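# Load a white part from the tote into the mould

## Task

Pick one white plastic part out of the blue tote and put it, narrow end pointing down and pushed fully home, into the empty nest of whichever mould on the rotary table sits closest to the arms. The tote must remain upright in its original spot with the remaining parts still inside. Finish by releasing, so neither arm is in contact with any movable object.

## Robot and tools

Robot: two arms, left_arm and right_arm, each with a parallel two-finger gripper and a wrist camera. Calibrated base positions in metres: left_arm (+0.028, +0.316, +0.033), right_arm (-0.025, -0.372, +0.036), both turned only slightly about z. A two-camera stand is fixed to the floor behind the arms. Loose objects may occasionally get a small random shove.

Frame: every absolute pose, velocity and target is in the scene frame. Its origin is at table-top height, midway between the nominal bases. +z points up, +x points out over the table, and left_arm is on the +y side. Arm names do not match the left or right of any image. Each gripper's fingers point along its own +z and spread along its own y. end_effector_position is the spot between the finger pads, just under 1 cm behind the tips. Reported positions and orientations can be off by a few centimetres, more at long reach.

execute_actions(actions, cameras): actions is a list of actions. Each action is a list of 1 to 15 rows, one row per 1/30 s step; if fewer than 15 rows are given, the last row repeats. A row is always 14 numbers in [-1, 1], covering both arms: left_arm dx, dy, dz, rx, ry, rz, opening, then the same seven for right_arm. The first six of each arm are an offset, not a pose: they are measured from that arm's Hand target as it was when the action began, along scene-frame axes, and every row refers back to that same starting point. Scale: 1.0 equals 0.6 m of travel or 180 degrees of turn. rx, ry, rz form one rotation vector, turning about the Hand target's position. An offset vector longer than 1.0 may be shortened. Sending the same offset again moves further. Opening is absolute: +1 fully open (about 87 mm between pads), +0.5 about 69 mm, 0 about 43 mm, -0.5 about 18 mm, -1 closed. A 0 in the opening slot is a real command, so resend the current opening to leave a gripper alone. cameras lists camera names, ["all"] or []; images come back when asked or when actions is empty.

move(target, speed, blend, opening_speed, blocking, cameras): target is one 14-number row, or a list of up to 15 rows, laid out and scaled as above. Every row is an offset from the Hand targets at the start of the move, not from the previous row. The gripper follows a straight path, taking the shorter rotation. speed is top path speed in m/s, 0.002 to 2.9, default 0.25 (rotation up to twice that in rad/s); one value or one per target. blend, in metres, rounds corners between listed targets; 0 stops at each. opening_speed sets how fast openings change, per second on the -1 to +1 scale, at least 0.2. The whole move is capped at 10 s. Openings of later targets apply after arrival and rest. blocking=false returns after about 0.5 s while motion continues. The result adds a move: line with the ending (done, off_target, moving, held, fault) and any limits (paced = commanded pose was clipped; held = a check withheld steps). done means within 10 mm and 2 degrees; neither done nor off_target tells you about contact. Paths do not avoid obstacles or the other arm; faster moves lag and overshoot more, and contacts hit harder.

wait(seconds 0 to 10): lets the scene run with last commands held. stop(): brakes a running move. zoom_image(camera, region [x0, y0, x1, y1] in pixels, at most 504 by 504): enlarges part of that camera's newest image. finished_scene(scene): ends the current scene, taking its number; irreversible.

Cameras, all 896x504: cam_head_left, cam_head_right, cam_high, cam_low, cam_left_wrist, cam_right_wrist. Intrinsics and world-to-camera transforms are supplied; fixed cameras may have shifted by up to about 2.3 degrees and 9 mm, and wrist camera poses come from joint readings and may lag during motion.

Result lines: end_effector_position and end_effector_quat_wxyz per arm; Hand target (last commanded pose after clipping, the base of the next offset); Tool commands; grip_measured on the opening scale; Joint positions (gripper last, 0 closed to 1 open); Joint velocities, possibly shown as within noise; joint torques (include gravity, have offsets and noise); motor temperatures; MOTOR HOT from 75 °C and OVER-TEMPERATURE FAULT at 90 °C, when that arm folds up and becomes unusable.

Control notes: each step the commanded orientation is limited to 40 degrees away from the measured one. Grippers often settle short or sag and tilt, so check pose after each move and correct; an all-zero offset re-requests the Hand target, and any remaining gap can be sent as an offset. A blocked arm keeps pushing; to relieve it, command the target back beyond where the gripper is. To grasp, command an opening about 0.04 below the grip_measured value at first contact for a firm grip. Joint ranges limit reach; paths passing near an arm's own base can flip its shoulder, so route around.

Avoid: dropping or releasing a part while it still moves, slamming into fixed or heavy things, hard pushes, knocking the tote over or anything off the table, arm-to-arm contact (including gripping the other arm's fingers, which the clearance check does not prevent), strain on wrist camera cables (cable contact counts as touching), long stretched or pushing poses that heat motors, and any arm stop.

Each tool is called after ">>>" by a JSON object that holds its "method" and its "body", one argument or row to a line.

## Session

>>> {"method": "execute_actions", "body": {
  "actions": []
}}

Scene clock: 0.00 s.
left_arm: end_effector_position=(+0.4068, +0.3011, +0.1317) grip_measured=+1.000 end_effector_quat_wxyz=(+0.679, -0.011, +0.734, -0.005) | right_arm: end_effector_position=(+0.3486, -0.4057, +0.1202) grip_measured=+0.985 end_effector_quat_wxyz=(+0.669, +0.090, +0.736, -0.043)
Joint positions: left_arm=[-0.062 1.517 0.241 1.198 -0.082 -0.028 1] | right_arm=[0.001 1.579 0.217 1.26 0.162 0.074 0.993]
Joint velocities: within noise
Joint torques (N m): no reading
Motor temperatures (°C): left_arm=[28 29 34 28 27 29 28] | right_arm=[29 31 35 28 27 28 31]
Heat: left arm: 34 °C; right arm: 35 °C.
Hand target: left_arm +0.4085, +0.3010, +0.1357; +0.683, -0.011, +0.730, -0.005 | right_arm +0.3517, -0.4058, +0.1280; +0.679, +0.091, +0.728, -0.042
Tool commands: left_gripper/opening=+1.0 right_gripper/opening=+1.0
camera_calibration:
cam_left_wrist: T_world_to_cam=[[0.00186003, -0.999599, 0.0282396, 0.293161], [-0.818279, -0.0177541, -0.574547, 0.435696], [0.574818, -0.0220392, -0.817984, 0.0190765], [0, 0, 0, 1]] pos_world=[0.34501, 0.3012, 0.257654]
cam_right_wrist: T_world_to_cam=[[-0.203582, -0.97783, -0.0490167, -0.323872], [-0.790327, 0.193682, -0.581266, 0.449323], [0.577873, -0.079596, -0.812236, 0.00913891], [0, 0, 0, 1]] pos_world=[0.283896, -0.402991, 0.252724]

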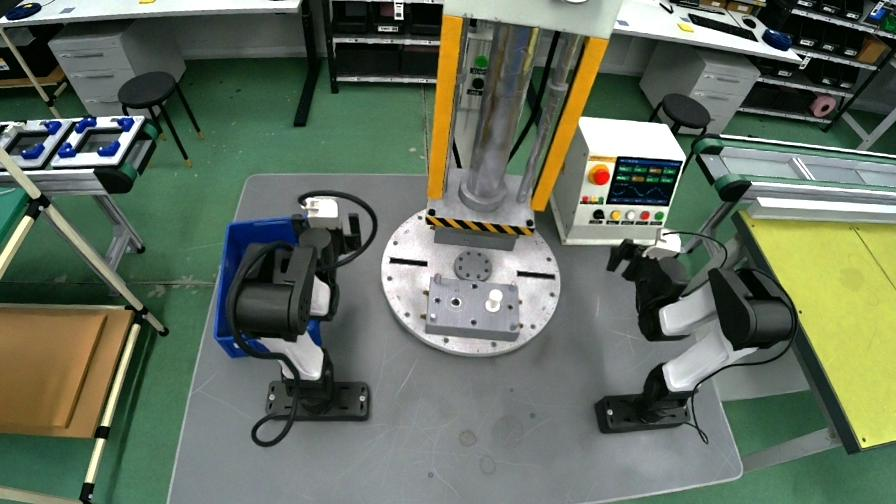

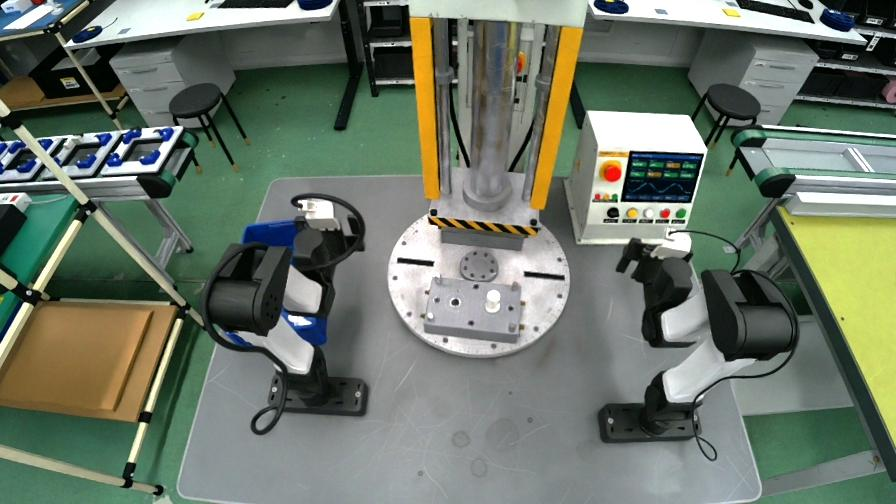

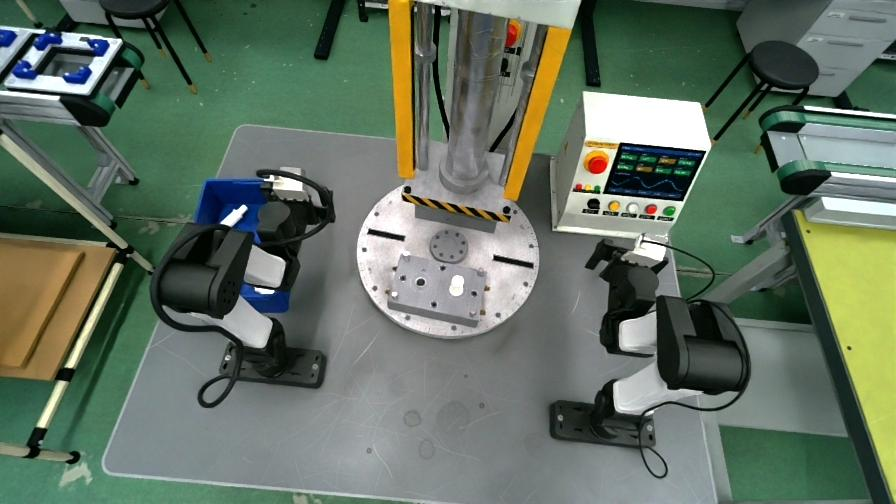

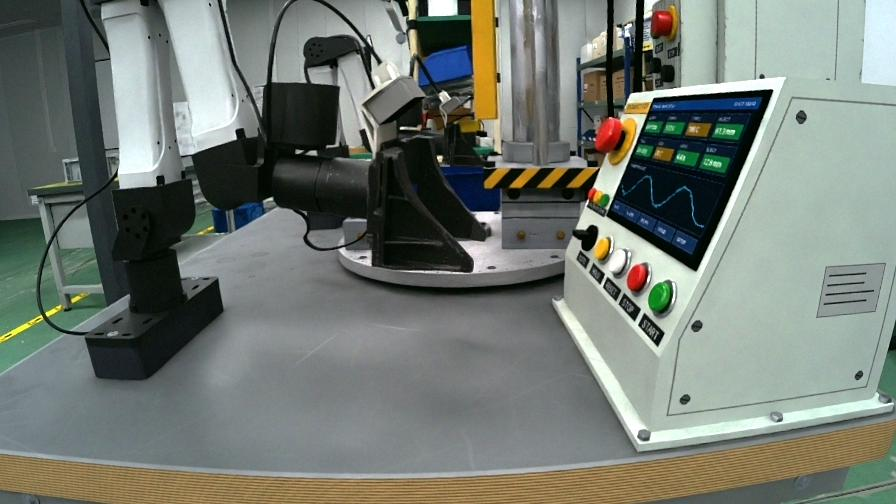

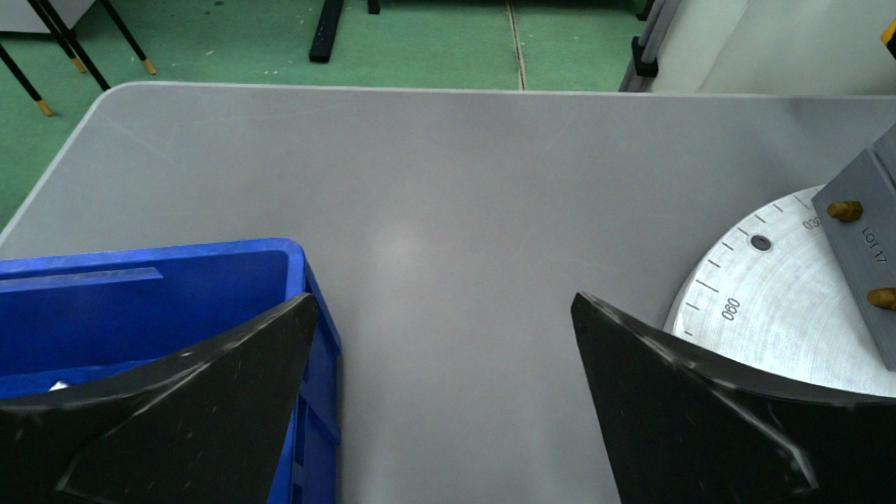

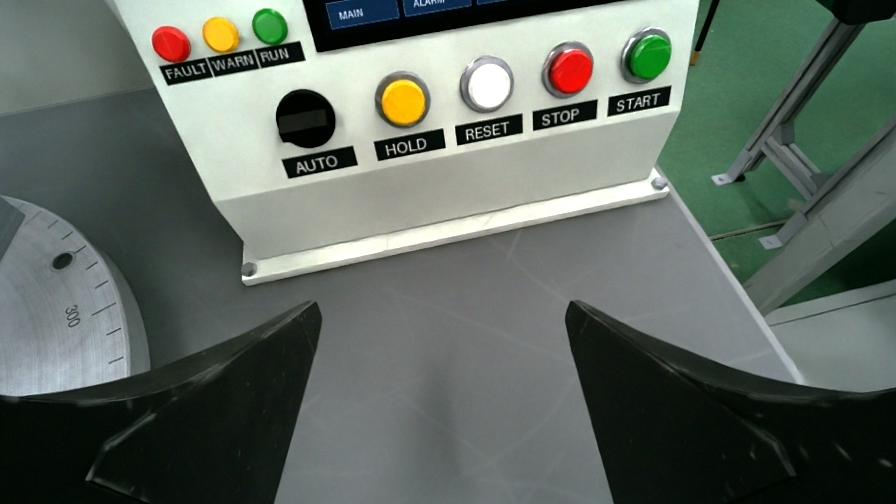

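>>> {"method": "move", "body": {
  "target": [
    [0,0,0.2733,0,0,0,1,0,0,0,0,0,0,1],
    [-0.2225,0.215,0.3072,0.0059,0.2010,-0.0051,1,0,0,0,0,0,0,1]
  ],
  "speed": [0.12,0.18],
  "blend": [0.03,0],
  "cameras": ["cam_left_wrist","cam_high"]
}}

Scene clock: 34.53 s.
left_arm: end_effector_position=(+0.2737, +0.4284, +0.3138) grip_measured=+1.000 end_effector_quat_wxyz=(+0.417, -0.005, +0.909, +0.000) | right_arm: end_effector_position=(+0.3486, -0.4057, +0.1202) grip_measured=+0.985 end_effector_quat_wxyz=(+0.669, +0.090, +0.736, -0.043)
Joint positions: left_arm=[0.686 1.148 1.438 -1.12 0.49 0.47 1] | right_arm=[0.001 1.579 0.217 1.26 0.162 0.074 0.993]
Joint torques (N m): left_arm=[1.43 -1.55 9.96 1.34 0.52 0.12] | right_arm=[-0.18 -4.44 4.57 2.21 0.05 0.01]
Motor temperatures (°C): left_arm=[28 30 36 33 27 29 28] | right_arm=[29 33 37 34 27 28 31]
Heat: left arm: 36 °C; right arm: 37 °C.
Hand target: left_arm +0.2751, +0.4299, +0.3201; +0.423, +0.000, +0.906, +0.000 | right_arm +0.3517, -0.4058, +0.1280; +0.679, +0.091, +0.728, -0.042
Off the commanded pose: left_arm 0.007 m, 1 deg | right_arm 0.008 m, 1 deg.
move: done
camera_calibration:
cam_left_wrist: T_world_to_cam=[[0.00668618, -0.999873, 0.0144867, 0.418535], [-0.999796, -0.00640816, 0.0191534, 0.292127], [-0.0190581, -0.0146118, -0.999712, 0.463738], [0, 0, 0, 1]] pos_world=[0.298107, 0.427129, 0.451946]
Images, in order (width x height): cam_high 896x504, cam_left_wrist 896x504.

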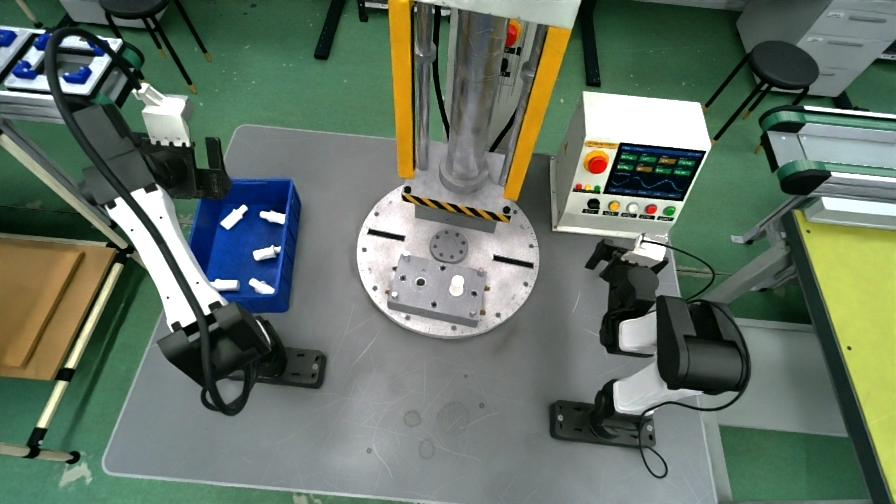

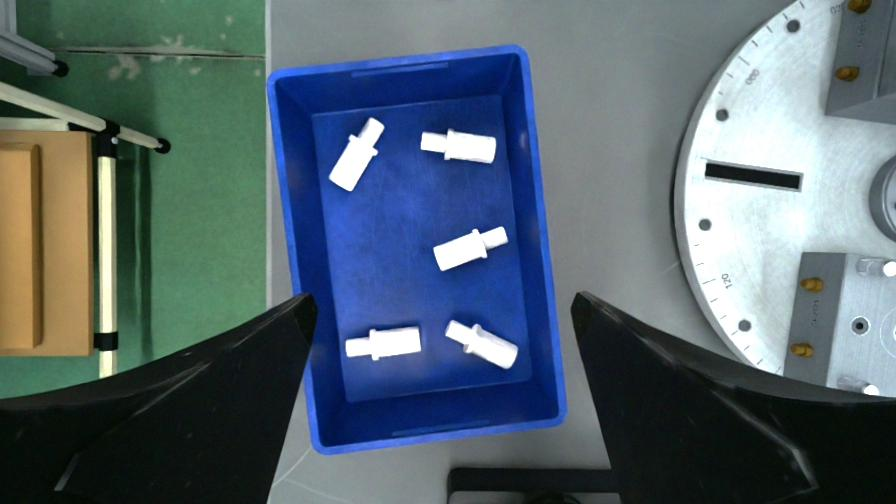

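>>> {"method": "move", "body": {
  "target": [
    [0.0082,-0.0165,-0.0668,-0.0525,0.1031,0.2970,0,0,0,0,0,0,0,1],
    [0.0165,-0.0115,-0.2668,-0.2085,0.1515,0.5721,0,0,0,0,0,0,0,1]
  ],
  "speed": 0.18,
  "blend": [0.03,0],
  "cameras": ["cam_left_wrist","cam_high"]
}}

Scene clock: 107.77 s.
left_arm: end_effector_position=(+0.2846, +0.4220, +0.1668) grip_measured=+0.000 end_effector_quat_wxyz=(-0.060, +0.800, -0.593, -0.069) | right_arm: end_effector_position=(+0.3486, -0.4057, +0.1202) grip_measured=+0.985 end_effector_quat_wxyz=(+0.669, +0.090, +0.736, -0.043)
Joint positions: left_arm=[0.436 1.577 1.38 -1.335 -0.18 -1.438 0.5] | right_arm=[0.001 1.579 0.217 1.26 0.162 0.074 0.993]
Joint torques (N m): left_arm=[1.31 -4.33 6.11 0.45 -0.02 -0.11] | right_arm=[-0.36 -4.46 4.6 2.24 0.04 0]
Motor temperatures (°C): left_arm=[28 30 42 32 27 29 28] | right_arm=[29 34 38 37 27 28 31]
Heat: left arm: 42 °C; right arm: 38 °C.
Hand target: left_arm +0.2849, +0.4230, +0.1600; -0.051, +0.806, -0.586, -0.070 | right_arm +0.3517, -0.4058, +0.1280; +0.679, +0.091, +0.728, -0.042
Off the commanded pose: left_arm 0.007 m, 1 deg | right_arm 0.008 m, 1 deg.
move: done
camera_calibration:
cam_left_wrist: T_world_to_cam=[[0.955646, 0.293627, 0.0228773, -0.403038], [0.211057, -0.736944, 0.64216, 0.165565], [0.205415, -0.608849, -0.766229, 0.464863], [0, 0, 0, 1]] pos_world=[0.254728, 0.523386, 0.259093]
Images, in order (width x height): cam_high 896x504, cam_left_wrist 896x504.

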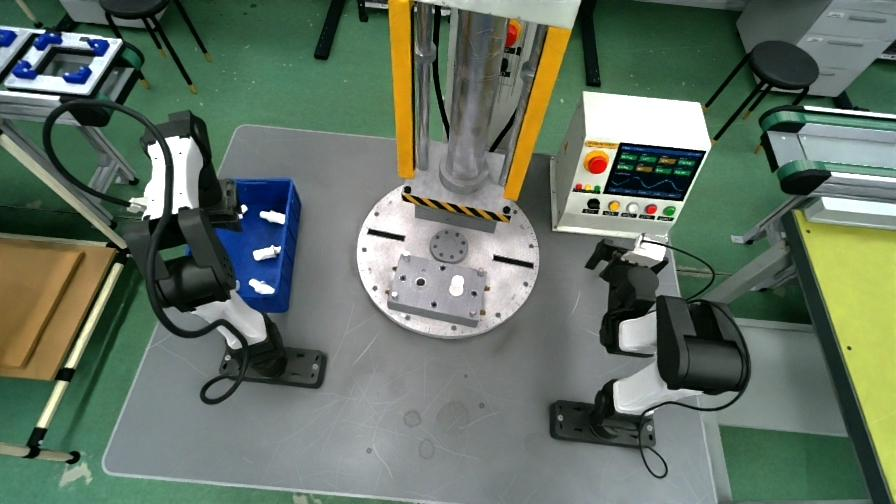

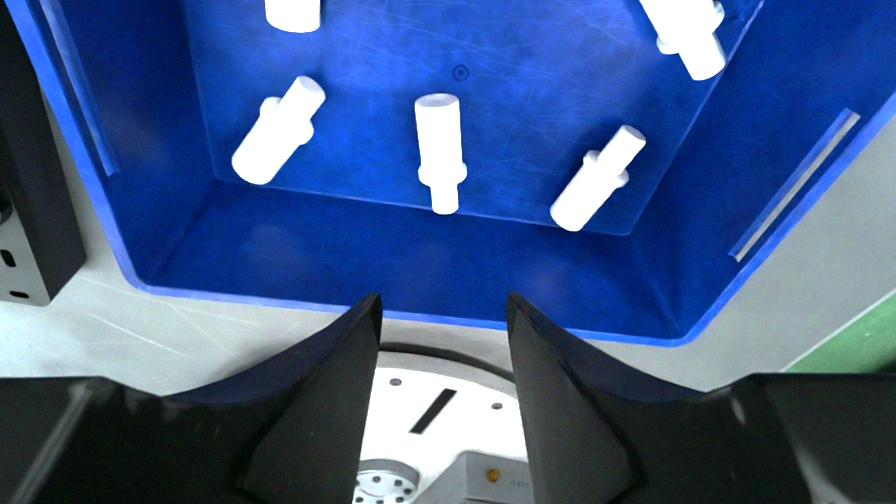

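>>> {"method": "execute_actions", "body": {
  "actions": [],
  "cameras": ["cam_left_wrist","cam_high"]
}}

Scene clock: 146.80 s.
left_arm: end_effector_position=(+0.2847, +0.4220, +0.1668) grip_measured=+0.000 end_effector_quat_wxyz=(-0.060, +0.800, -0.593, -0.069) | right_arm: end_effector_position=(+0.3486, -0.4057, +0.1202) grip_measured=+0.985 end_effector_quat_wxyz=(+0.669, +0.090, +0.736, -0.043)
Joint positions: left_arm=[0.436 1.577 1.38 -1.335 -0.179 -1.439 0.5] | right_arm=[0.001 1.579 0.217 1.26 0.162 0.074 0.993]
Joint velocities: within noise
Joint torques (N m): left_arm=[1.31 -4.33 6.08 0.44 -0.01 -0.1] | right_arm=[-0.36 -4.44 4.48 2.24 0.07 0.05]
Motor temperatures (°C): left_arm=[28 30 40 30 27 29 28] | right_arm=[29 34 38 39 27 28 31]
Heat: left arm: 40 °C; right arm: 39 °C.
Hand target: left_arm +0.2849, +0.4230, +0.1600; -0.051, +0.806, -0.586, -0.070 | right_arm +0.3517, -0.4058, +0.1280; +0.679, +0.091, +0.728, -0.042
Tool commands: left_gripper/opening=+0.0 right_gripper/opening=+1.0
Off the commanded pose: left_arm 0.007 m, 1 deg | right_arm 0.008 m, 1 deg.
camera_calibration:
cam_left_wrist: T_world_to_cam=[[0.955412, 0.294374, 0.0230601, -0.403419], [0.211434, -0.736553, 0.642484, 0.165178], [0.206115, -0.608961, -0.765952, 0.46467], [0, 0, 0, 1]] pos_world=[0.254732, 0.523385, 0.259094]
Images, in order (width x height): cam_high 896x504, cam_left_wrist 896x504.

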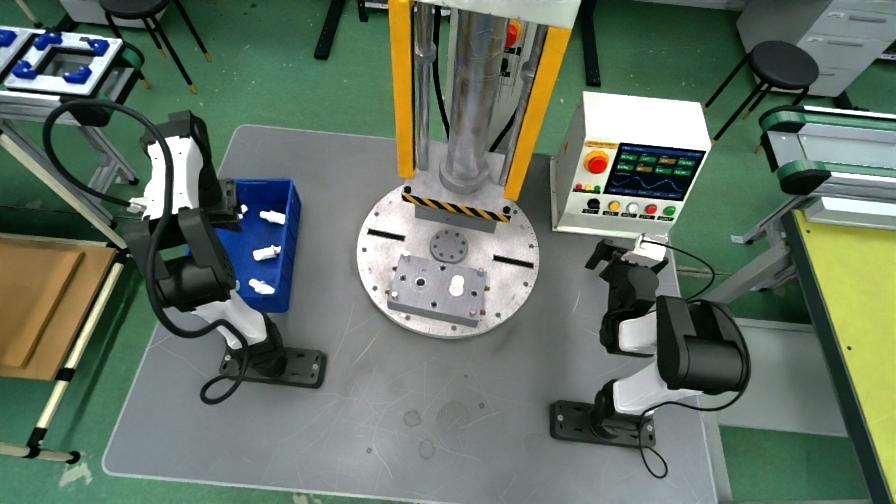

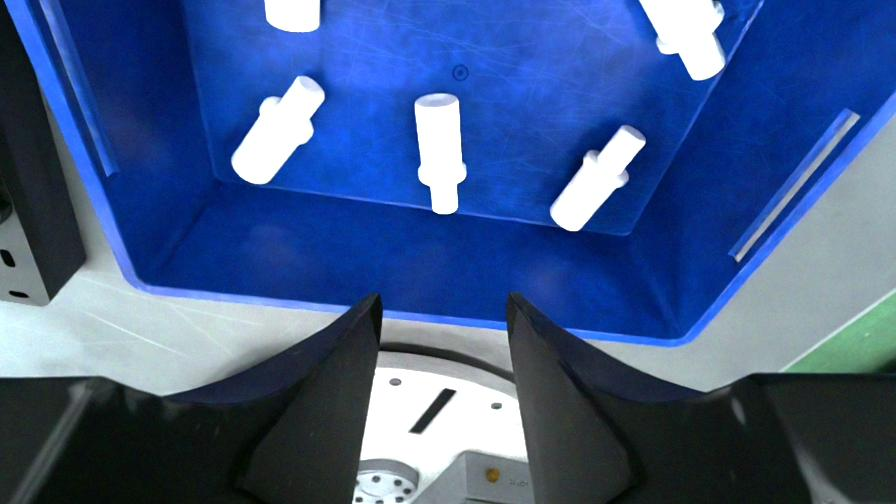

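>>> {"method": "move", "body": {
  "target": [0, 0, -0.1667, 0, 0, 0, 0, 0, 0, 0, 0, 0, 0, 1],
  "speed": 0.05,
  "cameras": ["cam_left_wrist"]
}}

Scene clock: 155.93 s.
left_arm: end_effector_position=(+0.2868, +0.4226, +0.0669) grip_measured=+0.000 end_effector_quat_wxyz=(-0.060, +0.800, -0.593, -0.068) | right_arm: end_effector_position=(+0.3486, -0.4057, +0.1202) grip_measured=+0.985 end_effector_quat_wxyz=(+0.669, +0.090, +0.736, -0.043)
Joint positions: left_arm=[0.436 1.646 1.048 -0.935 -0.178 -1.439 0.5] | right_arm=[0.001 1.579 0.217 1.26 0.162 0.074 0.993]
Joint torques (N m): left_arm=[1.31 -4.51 5.81 0.44 -0.03 -0.11] | right_arm=[-0.39 -4.53 4.45 2.26 0.07 -0.01]
Heat: left arm: 40 °C; right arm: 39 °C.
Hand target: left_arm +0.2850, +0.4231, +0.0600; -0.051, +0.806, -0.586, -0.070 | right_arm +0.3517, -0.4058, +0.1280; +0.679, +0.091, +0.728, -0.042
Off the commanded pose: left_arm 0.007 m, 1 deg | right_arm 0.008 m, 1 deg.
move: done
camera_calibration:
cam_left_wrist: T_world_to_cam=[[0.955434, 0.294314, 0.0229317, -0.403306], [0.211143, -0.735587, 0.643685, 0.229005], [0.206314, -0.610156, -0.764947, 0.388467], [0, 0, 0, 1]] pos_world=[0.256833, 0.524177, 0.158998]
Images, in order (width x height): cam_left_wrist 896x504.

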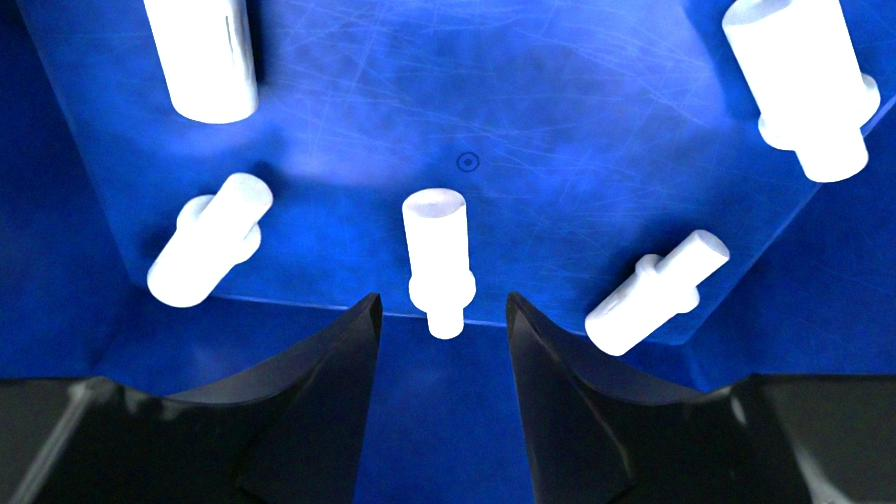

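>>> {"method": "move", "body": {
  "target": [0, 0, -0.0417, 0, 0, 0, 0, 0, 0, 0, 0, 0, 0, 1],
  "speed": 0.04,
  "cameras": ["cam_left_wrist"]
}}

Scene clock: 171.50 s.
left_arm: end_effector_position=(+0.2874, +0.4228, +0.0420) grip_measured=+0.000 end_effector_quat_wxyz=(-0.060, +0.800, -0.593, -0.068) | right_arm: end_effector_position=(+0.3486, -0.4057, +0.1202) grip_measured=+0.985 end_effector_quat_wxyz=(+0.669, +0.090, +0.736, -0.043)
Joint positions: left_arm=[0.436 1.687 0.986 -0.831 -0.177 -1.439 0.5] | right_arm=[0.001 1.579 0.217 1.26 0.162 0.074 0.993]
Joint torques (N m): left_arm=[1.35 -4.6 5.57 0.42 -0.04 -0.11] | right_arm=[-0.34 -4.41 4.6 2.25 0.06 -0.02]
Heat: left arm: 39 °C; right arm: 39 °C.
Hand target: left_arm +0.2849, +0.4230, +0.0349; -0.051, +0.806, -0.586, -0.070 | right_arm +0.3517, -0.4058, +0.1280; +0.679, +0.091, +0.728, -0.042
Off the commanded pose: left_arm 0.007 m, 1 deg | right_arm 0.008 m, 1 deg.
move: done
camera_calibration:
cam_left_wrist: T_world_to_cam=[[0.955426, 0.294312, 0.023275, -0.403409], [0.210876, -0.735488, 0.643885, 0.245106], [0.206622, -0.610277, -0.764768, 0.369301], [0, 0, 0, 1]] pos_world=[0.257435, 0.524376, 0.133999]
Images, in order (width x height): cam_left_wrist 896x504.

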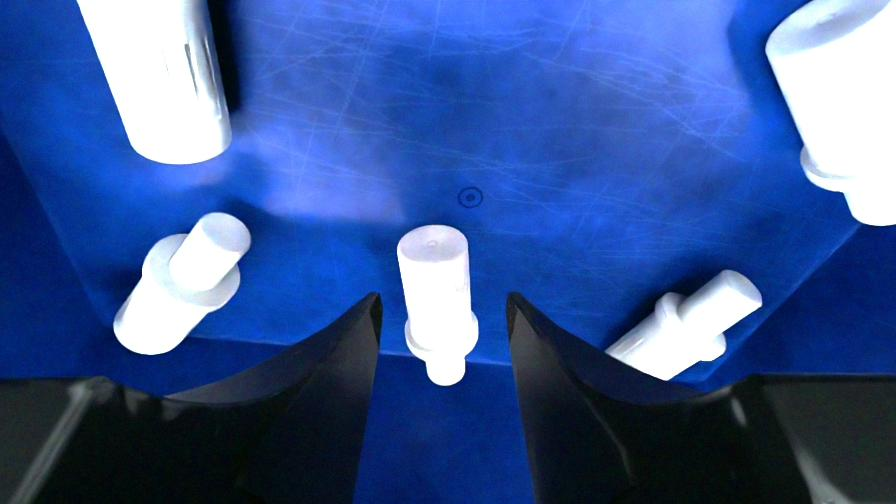

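>>> {"method": "move", "body": {
  "target": [-0.0045, -0.0095, -0.0117, 0, 0, 0.014, 0, 0, 0, 0, 0, 0, 0, 1],
  "speed": 0.03,
  "cameras": ["cam_left_wrist"]
}}

Scene clock: 194.50 s.
left_arm: end_effector_position=(+0.2835, +0.4208, +0.0344) grip_measured=+0.000 end_effector_quat_wxyz=(-0.057, +0.817, -0.570, -0.069) | right_arm: end_effector_position=(+0.3486, -0.4057, +0.1202) grip_measured=+0.985 end_effector_quat_wxyz=(+0.669, +0.090, +0.736, -0.043)
Joint positions: left_arm=[0.436 1.687 0.952 -0.809 -0.177 -1.497 0.5] | right_arm=[0.001 1.579 0.217 1.26 0.162 0.074 0.993]
Joint torques (N m): left_arm=[0.17 -4.68 5.3 0.44 -0.04 -0.11] | right_arm=[-0.35 -4.34 4.66 2.26 0.05 0.02]
Heat: left arm: 38 °C; right arm: 40 °C.
Hand target: left_arm +0.2822, +0.4173, +0.0279; -0.050, +0.818, -0.568, -0.071 | right_arm +0.3517, -0.4058, +0.1280; +0.679, +0.091, +0.728, -0.042
Off the commanded pose: left_arm 0.007 m, 1 deg | right_arm 0.008 m, 1 deg.
move: done
camera_calibration:
cam_left_wrist: T_world_to_cam=[[0.937093, 0.348366, 0.0223256, -0.416384], [0.252596, -0.72084, 0.645434, 0.231248], [0.24094, -0.599193, -0.763489, 0.348615], [0, 0, 0, 1]] pos_world=[0.247782, 0.520634, 0.126205]
Images, in order (width x height): cam_left_wrist 896x504.

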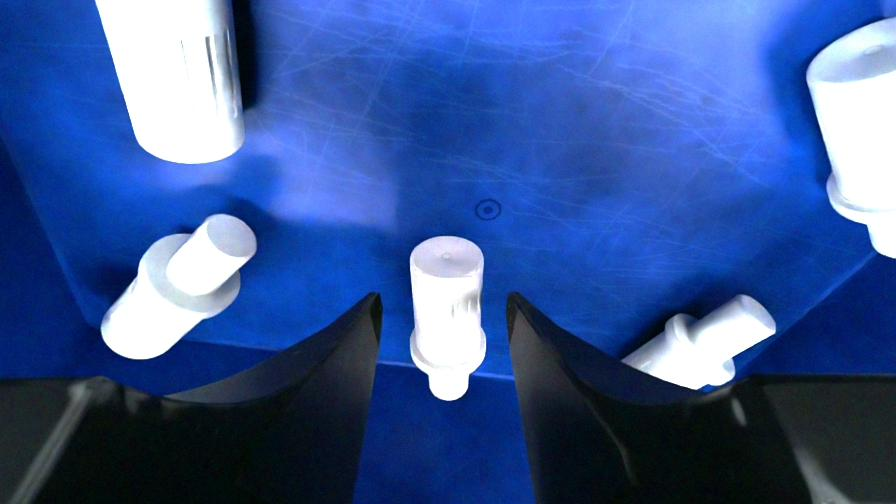

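>>> {"method": "move", "body": {
  "target": [0.008, -0.0075, -0.0098, 0, 0, 0, 0, 0, 0, 0, 0, 0, 0, 1],
  "speed": 0.03,
  "cameras": ["cam_left_wrist"]
}}

Scene clock: 207.90 s.
left_arm: end_effector_position=(+0.2890, +0.4169, +0.0296) grip_measured=+0.000 end_effector_quat_wxyz=(-0.058, +0.817, -0.569, -0.068) | right_arm: end_effector_position=(+0.3486, -0.4057, +0.1202) grip_measured=+0.985 end_effector_quat_wxyz=(+0.669, +0.090, +0.736, -0.043)
Joint positions: left_arm=[0.416 1.706 0.952 -0.79 -0.177 -1.519 0.5] | right_arm=[0.001 1.579 0.217 1.26 0.162 0.074 0.993]
Joint torques (N m): left_arm=[0.05 -4.53 5.2 0.44 -0.05 -0.11] | right_arm=[-0.44 -4.44 4.51 2.24 0.07 0]
Heat: left arm: 38 °C; right arm: 40 °C.
Hand target: left_arm +0.2870, +0.4128, +0.0220; -0.050, +0.818, -0.568, -0.071 | right_arm +0.3517, -0.4058, +0.1280; +0.679, +0.091, +0.728, -0.042
Off the commanded pose: left_arm 0.009 m, 1 deg | right_arm 0.008 m, 1 deg.
move: done
camera_calibration:
cam_left_wrist: T_world_to_cam=[[0.936583, 0.349467, 0.026196, -0.420501], [0.251038, -0.72119, 0.645651, 0.230746], [0.244526, -0.598129, -0.763183, 0.339856], [0, 0, 0, 1]] pos_world=[0.252804, 0.516641, 0.121407]
Images, in order (width x height): cam_left_wrist 896x504.

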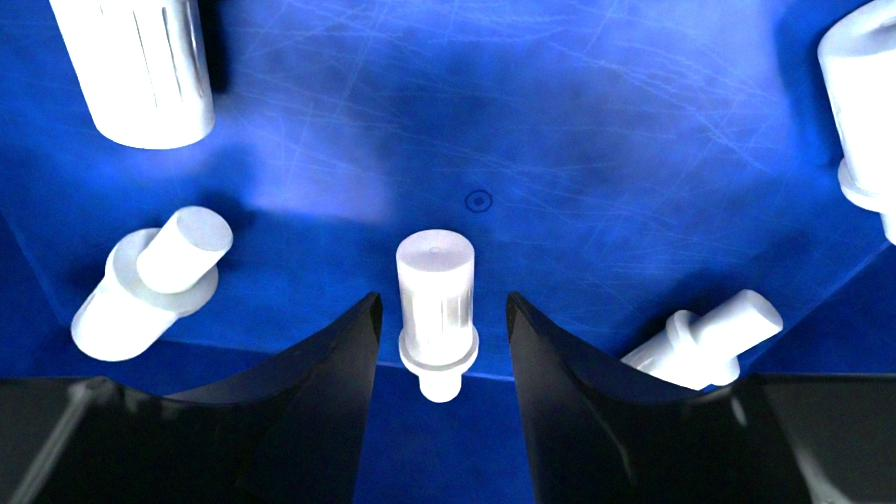

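>>> {"method": "move", "body": {
  "target": [-0.003, -0.0012, -0.0165, 0, 0, 0, 0, 0, 0, 0, 0, 0, 0, 1],
  "speed": 0.03,
  "cameras": ["cam_left_wrist"]
}}

Scene clock: 221.47 s.
left_arm: end_effector_position=(+0.2894, +0.4173, +0.0223) grip_measured=+0.000 end_effector_quat_wxyz=(-0.062, +0.819, -0.567, -0.066) | right_arm: end_effector_position=(+0.3486, -0.4057, +0.1202) grip_measured=+0.985 end_effector_quat_wxyz=(+0.669, +0.090, +0.736, -0.043)
Joint positions: left_arm=[0.416 1.716 0.929 -0.75 -0.178 -1.525 0.5] | right_arm=[0.001 1.579 0.217 1.26 0.162 0.074 0.993]
Joint torques (N m): left_arm=[0.05 -4.19 4.64 0.46 -0.04 -0.06] | right_arm=[-0.31 -4.44 4.52 2.21 0.07 0]
Heat: left arm: 38 °C; right arm: 41 °C.
Hand target: left_arm +0.2853, +0.4121, +0.0122; -0.050, +0.818, -0.568, -0.071 | right_arm +0.3517, -0.4058, +0.1280; +0.679, +0.091, +0.728, -0.042
Off the commanded pose: left_arm 0.012 m, 2 deg | right_arm 0.008 m, 1 deg.
move: off_target (left_arm)
camera_calibration:
cam_left_wrist: T_world_to_cam=[[0.934207, 0.354988, 0.0352347, -0.422623], [0.250271, -0.722586, 0.644386, 0.236433], [0.254209, -0.593172, -0.763888, 0.329589], [0, 0, 0, 1]] pos_world=[0.25186, 0.516372, 0.114306]
Images, in order (width x height): cam_left_wrist 896x504.

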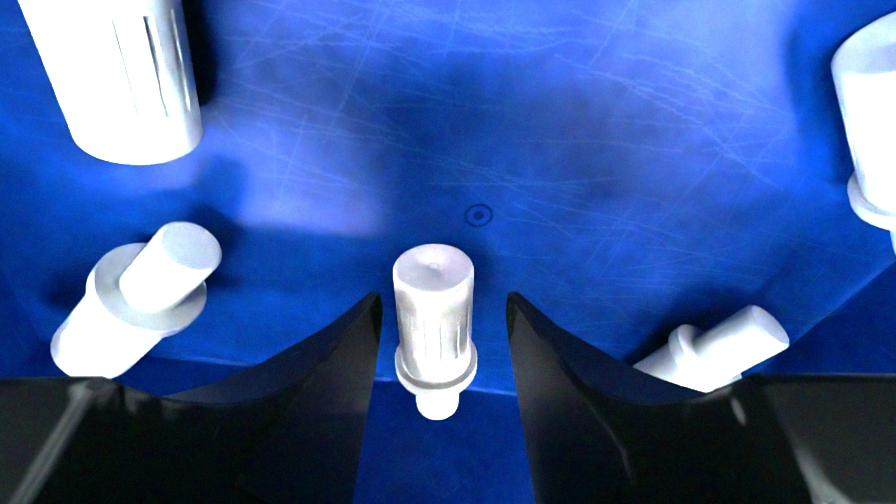

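>>> {"method": "move", "body": {
  "target": [-0.003, -0.001, 0.006, 0, 0, 0, -0.42, 0, 0, 0, 0, 0, 0, 1],
  "speed": 0.03,
  "opening_speed": 0.25,
  "cameras": ["cam_left_wrist"]
}}

Scene clock: 241.13 s.
left_arm: end_effector_position=(+0.2894, +0.4173, +0.0223) grip_measured=-0.346 end_effector_quat_wxyz=(-0.062, +0.819, -0.567, -0.066) | right_arm: end_effector_position=(+0.3486, -0.4057, +0.1202) grip_measured=+0.985 end_effector_quat_wxyz=(+0.669, +0.090, +0.736, -0.043)
Joint positions: left_arm=[0.416 1.716 0.929 -0.75 -0.178 -1.525 0.327] | right_arm=[0.001 1.579 0.217 1.26 0.162 0.074 0.993]
Joint torques (N m): left_arm=[0.1 -5.19 4.6 0.33 -0.04 -0.05] | right_arm=[-0.36 -4.41 4.56 2.22 0.05 0.01]
Heat: left arm: 37 °C; right arm: 41 °C.
Hand target: left_arm +0.2835, +0.4115, +0.0158; -0.050, +0.818, -0.568, -0.071 | right_arm +0.3517, -0.4058, +0.1280; +0.679, +0.091, +0.728, -0.042
Off the commanded pose: left_arm 0.011 m, 2 deg | right_arm 0.008 m, 1 deg.
move: off_target (left_arm)
camera_calibration:
cam_left_wrist: T_world_to_cam=[[0.934207, 0.354988, 0.0352347, -0.422623], [0.250271, -0.722586, 0.644386, 0.236433], [0.254209, -0.593172, -0.763888, 0.329589], [0, 0, 0, 1]] pos_world=[0.25186, 0.516372, 0.114306]
Images, in order (width x height): cam_left_wrist 896x504.

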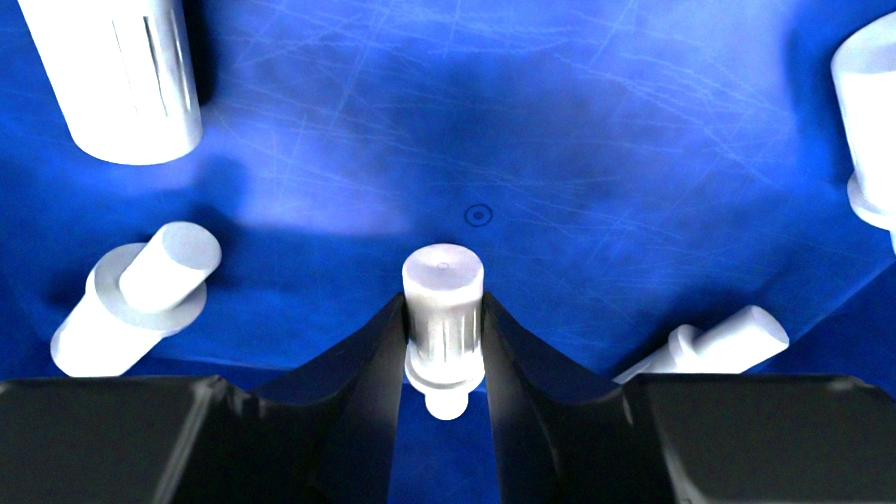

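>>> {"method": "move", "body": {
  "target": [
    [0.004, 0.004, 0.09, 0, 0, 0, -0.42, 0, 0, 0, 0, 0, 0, 1],
    [0.004, 0.004, 0.25, 0, 0, 0, -0.42, 0, 0, 0, 0, 0, 0, 1]
  ],
  "speed": [0.04, 0.07],
  "blend": [0.01, 0],
  "cameras": ["cam_left_wrist", "cam_high"]
}}

Scene clock: 253.27 s.
left_arm: end_effector_position=(+0.2825, +0.4143, +0.1521) grip_measured=-0.346 end_effector_quat_wxyz=(-0.034, +0.817, -0.569, -0.084) | right_arm: end_effector_position=(+0.3486, -0.4057, +0.1202) grip_measured=+0.985 end_effector_quat_wxyz=(+0.669, +0.090, +0.736, -0.043)
Joint positions: left_arm=[0.416 1.612 1.356 -1.347 -0.178 -1.525 0.327] | right_arm=[0.001 1.579 0.217 1.26 0.162 0.074 0.993]
Joint torques (N m): left_arm=[0.47 -7.82 9.47 0.07 -0.03 -0.01] | right_arm=[-0.31 -4.37 4.56 2.25 0.07 0]
Heat: left arm: 38 °C; right arm: 41 °C.
Hand target: left_arm +0.2859, +0.4139, +0.1657; -0.050, +0.818, -0.568, -0.071 | right_arm +0.3517, -0.4058, +0.1280; +0.679, +0.091, +0.728, -0.042
Off the commanded pose: left_arm 0.014 m, 2 deg | right_arm 0.008 m, 1 deg.
move: off_target (left_arm)
camera_calibration:
cam_left_wrist: T_world_to_cam=[[0.934343, 0.354981, -0.0315017, -0.409539], [0.289902, -0.705677, 0.646511, 0.133955], [0.207269, -0.613195, -0.762254, 0.449988], [0, 0, 0, 1]] pos_world=[0.250547, 0.515838, 0.2435]
Images, in order (width x height): cam_high 896x504, cam_left_wrist 896x504.

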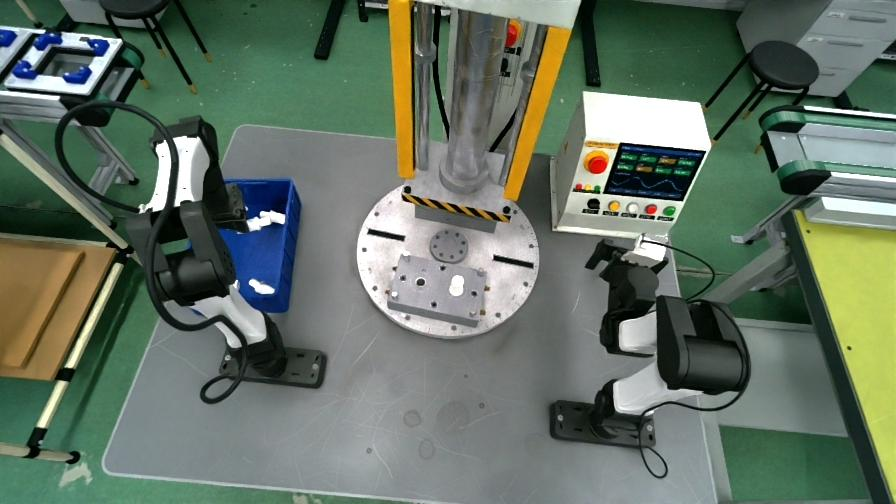

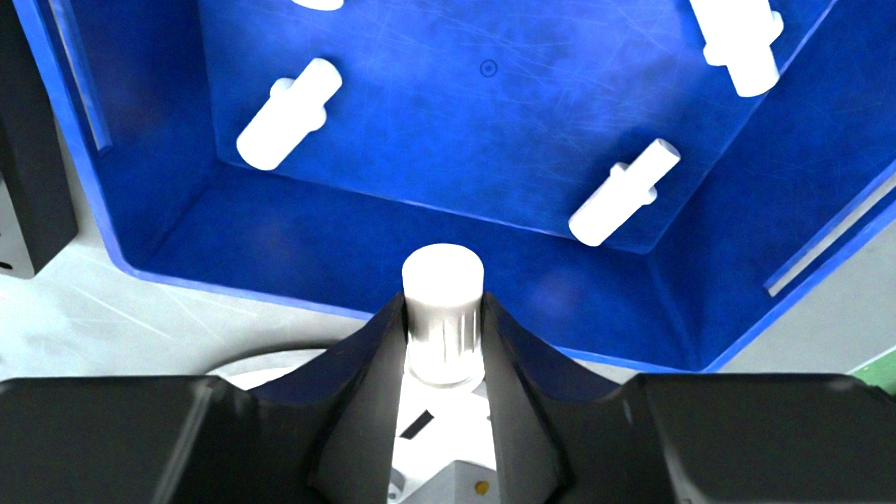

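>>> {"method": "move", "body": {
  "target": [
    [0.0068, -0.1398, 0.0155, 0, 0, -0.278, -0.42, 0, 0, 0, 0, 0, 0, 1],
    [-0.0598, -0.3565, 0.0155, 0, 0, -0.611, -0.42, 0, 0, 0, 0, 0, 0, 1]
  ],
  "speed": 0.17,
  "blend": [0.03, 0],
  "cameras": ["cam_high"]
}}

Scene clock: 290.73 s.
left_arm: end_effector_position=(+0.2489, +0.2040, +0.1718) grip_measured=-0.346 end_effector_quat_wxyz=(+0.078, -0.012, +0.997, +0.011) | right_arm: end_effector_position=(+0.3486, -0.4057, +0.1202) grip_measured=+0.985 end_effector_quat_wxyz=(+0.669, +0.090, +0.736, -0.043)
Joint positions: left_arm=[-0.443 1.498 1.32 -1.263 -0.089 -0.474 0.327] | right_arm=[0.001 1.579 0.217 1.26 0.162 0.074 0.993]
Joint torques (N m): left_arm=[0.23 -6 7.57 0.69 0.13 0.07] | right_arm=[-0.27 -4.37 4.52 2.25 0.07 0.01]
Motor temperatures (°C): left_arm=[28 35 40 29 27 29 29] | right_arm=[29 35 38 42 27 28 31]
Heat: left arm: 40 °C; right arm: 42 °C.
Hand target: left_arm +0.2501, +0.1999, +0.1751; +0.087, -0.004, +0.996, +0.000 | right_arm +0.3517, -0.4058, +0.1280; +0.679, +0.091, +0.728, -0.042
Off the commanded pose: left_arm 0.005 m, 2 deg | right_arm 0.008 m, 1 deg.
move: done
Images, in order (width x height): cam_high 896x504.

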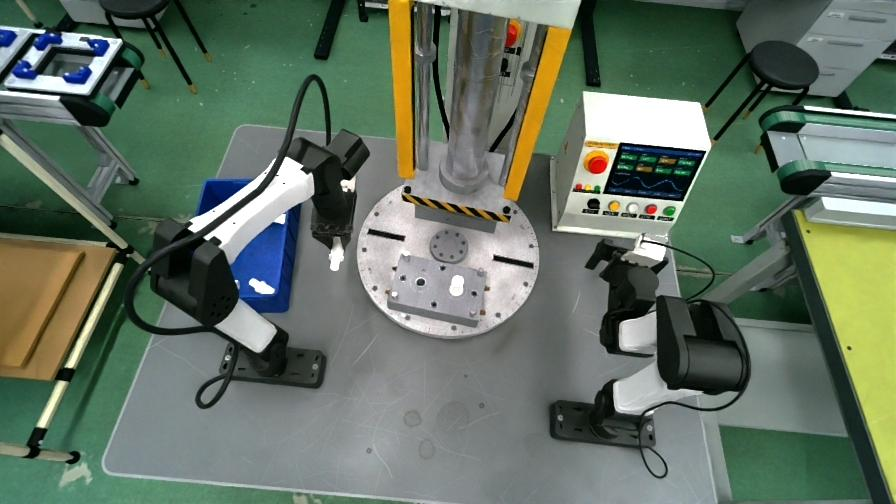

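>>> {"method": "move", "body": {
  "target": [
    [-0.1335, -0.1332, -0.0252, 0, 0, -0.25, -0.42, 0, 0, 0, 0, 0, 0, 1],
    [-0.2585, -0.1915, -0.0918, 0, 0, -0.419, -0.42, 0, 0, 0, 0, 0, 0, 1]
  ],
  "speed": 0.15,
  "blend": [0.02, 0],
  "cameras": ["cam_high"]
}}

Scene clock: 301.90 s.
left_arm: end_effector_position=(+0.0976, +0.0863, +0.1209) grip_measured=-0.346 end_effector_quat_wxyz=(+0.067, +0.599, +0.797, -0.046) | right_arm: end_effector_position=(+0.3486, -0.4057, +0.1202) grip_measured=+0.985 end_effector_quat_wxyz=(+0.669, +0.090, +0.736, -0.043)
Joint positions: left_arm=[-1.269 1.462 1.084 -1.031 -0.006 0.009 0.327] | right_arm=[0.001 1.579 0.217 1.26 0.162 0.074 0.993]
Joint torques (N m): left_arm=[0.2 -5.45 6.38 0.77 0.22 0.1] | right_arm=[-0.39 -4.44 4.52 2.26 0.05 0.01]
Heat: left arm: 41 °C; right arm: 42 °C.
Hand target: left_arm +0.0949, +0.0851, +0.1199; +0.068, +0.606, +0.791, -0.053 | right_arm +0.3517, -0.4058, +0.1280; +0.679, +0.091, +0.728, -0.042
Off the commanded pose: left_arm 0.003 m, 1 deg | right_arm 0.008 m, 1 deg.
move: done
Images, in order (width x height): cam_high 896x504.

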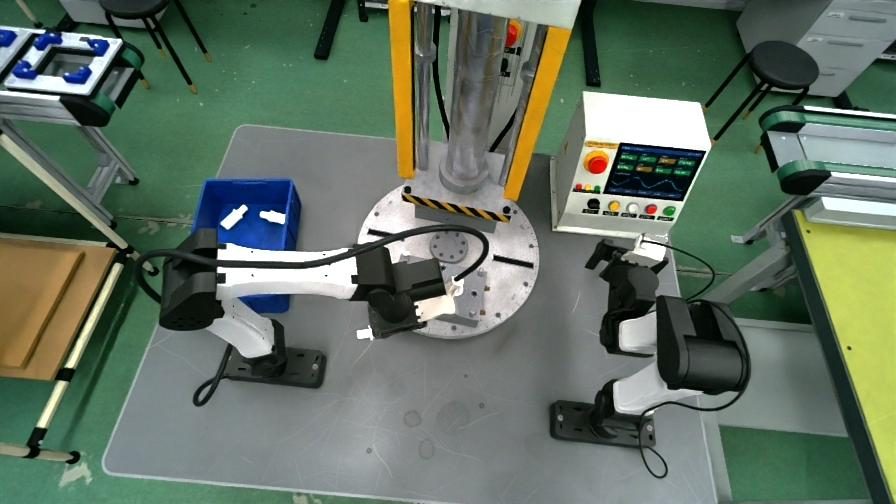

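>>> {"method": "move", "body": {
  "target": [
    [-0.0832, 0.0048, -0.05, 0, 0, -0.0167, -0.42, 0, 0, 0, 0, 0, 0, 1],
    [-0.0832, 0.0048, -0.133, 0, 0, -0.0167, -0.42, 0, 0, 0, 0, 0, 0, 1]
  ],
  "speed": [0.08, 0.05],
  "blend": [0.01, 0],
  "cameras": ["cam_high", "cam_low", "cam_head_left"]
}}

Scene clock: 325.57 s.
left_arm: end_effector_position=(+0.0449, +0.0874, +0.0453) grip_measured=-0.346 end_effector_quat_wxyz=(+0.065, +0.627, +0.774, -0.062) | right_arm: end_effector_position=(+0.3486, -0.4057, +0.1202) grip_measured=+0.985 end_effector_quat_wxyz=(+0.669, +0.090, +0.736, -0.043)
Joint positions: left_arm=[-1.466 1.492 0.796 -0.696 -0.006 -0.117 0.327] | right_arm=[0.001 1.579 0.217 1.26 0.162 0.074 0.993]
Joint torques (N m): left_arm=[0.01 -3.63 6.01 0.84 -0.06 -0.08] | right_arm=[-0.38 -4.38 4.51 2.25 0.07 0]
Heat: left arm: 41 °C; right arm: 43 °C.
Hand target: left_arm +0.0450, +0.0880, +0.0401; +0.067, +0.626, +0.775, -0.055 | right_arm +0.3517, -0.4058, +0.1280; +0.679, +0.091, +0.728, -0.042
Off the commanded pose: left_arm 0.005 m, 1 deg | right_arm 0.008 m, 1 deg.
move: done
Images, in order (width x height): cam_head_left 896x504, cam_high 896x504, cam_low 896x504.

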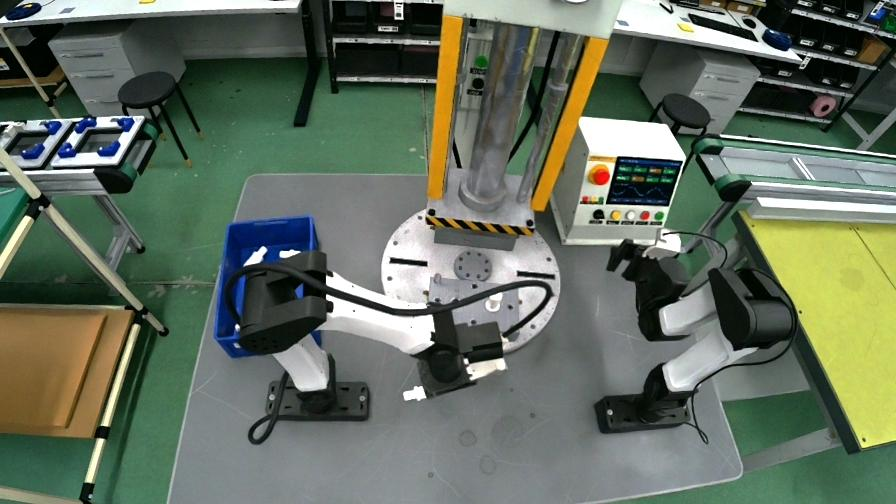

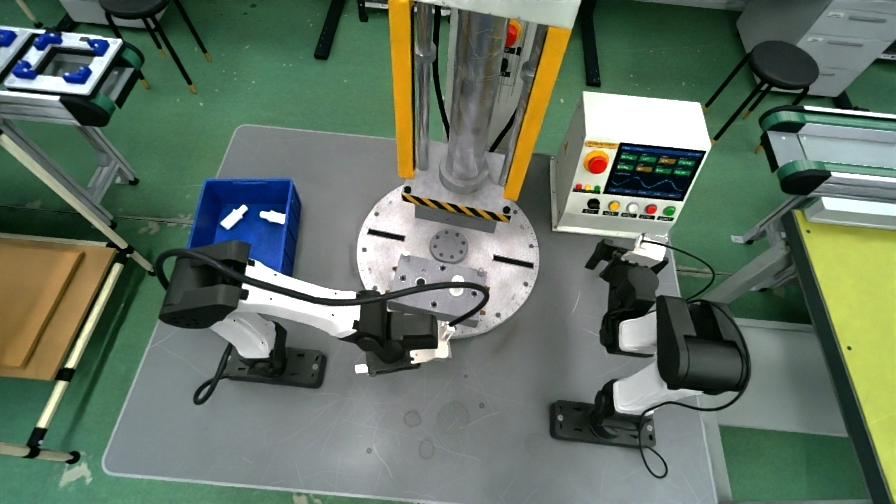

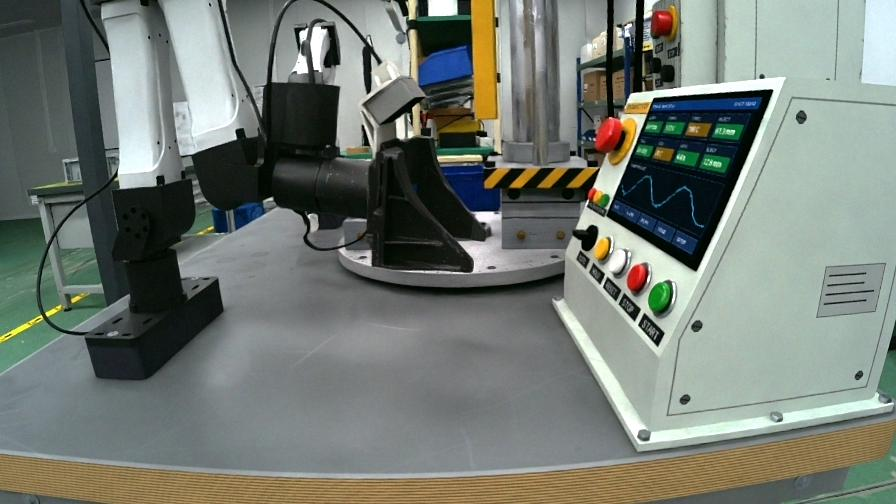

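>>> {"method": "move", "body": {
  "target": [0, 0, -0.0283, 0, 0, 0, -0.42, 0, 0, 0, 0, 0, 0, 1],
  "speed": 0.03
}}

>>> {"method": "move", "body": {
  "target": [0, 0, -0.01, 0, 0, 0, -0.42, 0, 0, 0, 0, 0, 0, 1],
  "speed": 0.015
}}

Scene clock: 332.20 s.
left_arm: end_effector_position=(+0.0450, +0.0869, +0.0285) grip_measured=-0.346 end_effector_quat_wxyz=(+0.065, +0.627, +0.774, -0.062) | right_arm: end_effector_position=(+0.3486, -0.4057, +0.1202) grip_measured=+0.985 end_effector_quat_wxyz=(+0.669, +0.090, +0.736, -0.043)
Joint positions: left_arm=[-1.466 1.529 0.755 -0.617 -0.006 -0.117 0.327] | right_arm=[0.001 1.579 0.217 1.26 0.162 0.074 0.993]
Joint torques (N m): left_arm=[0.02 -3.67 5.74 0.83 -0.05 -0.07] | right_arm=[-0.35 -4.46 4.53 2.22 0.06 0]
Heat: left arm: 41 °C; right arm: 43 °C.
Hand target: left_arm +0.0450, +0.0879, +0.0232; +0.067, +0.626, +0.775, -0.055 | right_arm +0.3517, -0.4058, +0.1280; +0.679, +0.091, +0.728, -0.042
Off the commanded pose: left_arm 0.006 m, 1 deg | right_arm 0.008 m, 1 deg.
move: done

Scene clock: 333.13 s.
left_arm: end_effector_position=(+0.0450, +0.0867, +0.0226) grip_measured=-0.346 end_effector_quat_wxyz=(+0.065, +0.627, +0.774, -0.062) | right_arm: end_effector_position=(+0.3486, -0.4057, +0.1202) grip_measured=+0.985 end_effector_quat_wxyz=(+0.669, +0.090, +0.736, -0.043)
Joint positions: left_arm=[-1.466 1.544 0.741 -0.589 -0.006 -0.117 0.327] | right_arm=[0.001 1.579 0.217 1.26 0.162 0.074 0.993]
Joint torques (N m): left_arm=[0.02 -3.7 5.6 0.82 -0.05 -0.07] | right_arm=[-0.31 -4.31 4.45 2.25 0.07 0.03]
Heat: left arm: 41 °C; right arm: 43 °C.
Hand target: left_arm +0.0450, +0.0879, +0.0171; +0.067, +0.626, +0.775, -0.055 | right_arm +0.3517, -0.4058, +0.1280; +0.679, +0.091, +0.728, -0.042
Off the commanded pose: left_arm 0.006 m, 1 deg | right_arm 0.008 m, 1 deg.
move: done

>>> {"method": "move", "body": {
  "target": [0, 0, -0.004, 0, 0, 0, -0.42, 0, 0, 0, 0, 0, 0, 1],
  "speed": 0.01
}}

>>> {"method": "move", "body": {
  "target": [0, 0, -0.003, 0, 0, 0, -0.42, 0, 0, 0, 0, 0, 0, 1],
  "speed": 0.01
}}

Scene clock: 337.23 s.
left_arm: end_effector_position=(+0.0452, +0.0841, +0.0226) grip_measured=-0.346 end_effector_quat_wxyz=(+0.068, +0.627, +0.774, -0.066) | right_arm: end_effector_position=(+0.3486, -0.4057, +0.1202) grip_measured=+0.985 end_effector_quat_wxyz=(+0.669, +0.090, +0.736, -0.043)
Joint positions: left_arm=[-1.466 1.544 0.741 -0.578 -0.006 -0.117 0.327] | right_arm=[0.001 1.579 0.217 1.26 0.162 0.074 0.993]
Joint torques (N m): left_arm=[0.02 -3.3 5.11 0.84 -0.05 -0.07] | right_arm=[-0.32 -4.48 4.59 2.21 0.04 0.02]
Heat: left arm: 41 °C; right arm: 43 °C.
Hand target: left_arm +0.0450, +0.0880, +0.0147; +0.067, +0.626, +0.775, -0.055 | right_arm +0.3517, -0.4058, +0.1280; +0.679, +0.091, +0.728, -0.042
Off the commanded pose: left_arm 0.009 m, 1 deg | right_arm 0.008 m, 1 deg.
move: done

Scene clock: 337.93 s.
left_arm: end_effector_position=(+0.0450, +0.0871, +0.0192) grip_measured=-0.346 end_effector_quat_wxyz=(+0.064, +0.627, +0.774, -0.061) | right_arm: end_effector_position=(+0.3486, -0.4057, +0.1202) grip_measured=+0.985 end_effector_quat_wxyz=(+0.669, +0.090, +0.736, -0.043)
Joint positions: left_arm=[-1.466 1.553 0.734 -0.574 -0.006 -0.117 0.327] | right_arm=[0.001 1.579 0.217 1.26 0.162 0.074 0.993]
Joint torques (N m): left_arm=[0.01 -3.58 5.39 0.9 -0.06 -0.08] | right_arm=[-0.43 -4.49 4.48 2.22 0.09 0]
Heat: left arm: 40 °C; right arm: 43 °C.
Hand target: left_arm +0.0450, +0.0879, +0.0130; +0.067, +0.626, +0.775, -0.055 | right_arm +0.3517, -0.4058, +0.1280; +0.679, +0.091, +0.728, -0.042
Off the commanded pose: left_arm 0.006 m, 1 deg | right_arm 0.008 m, 1 deg.
move: done


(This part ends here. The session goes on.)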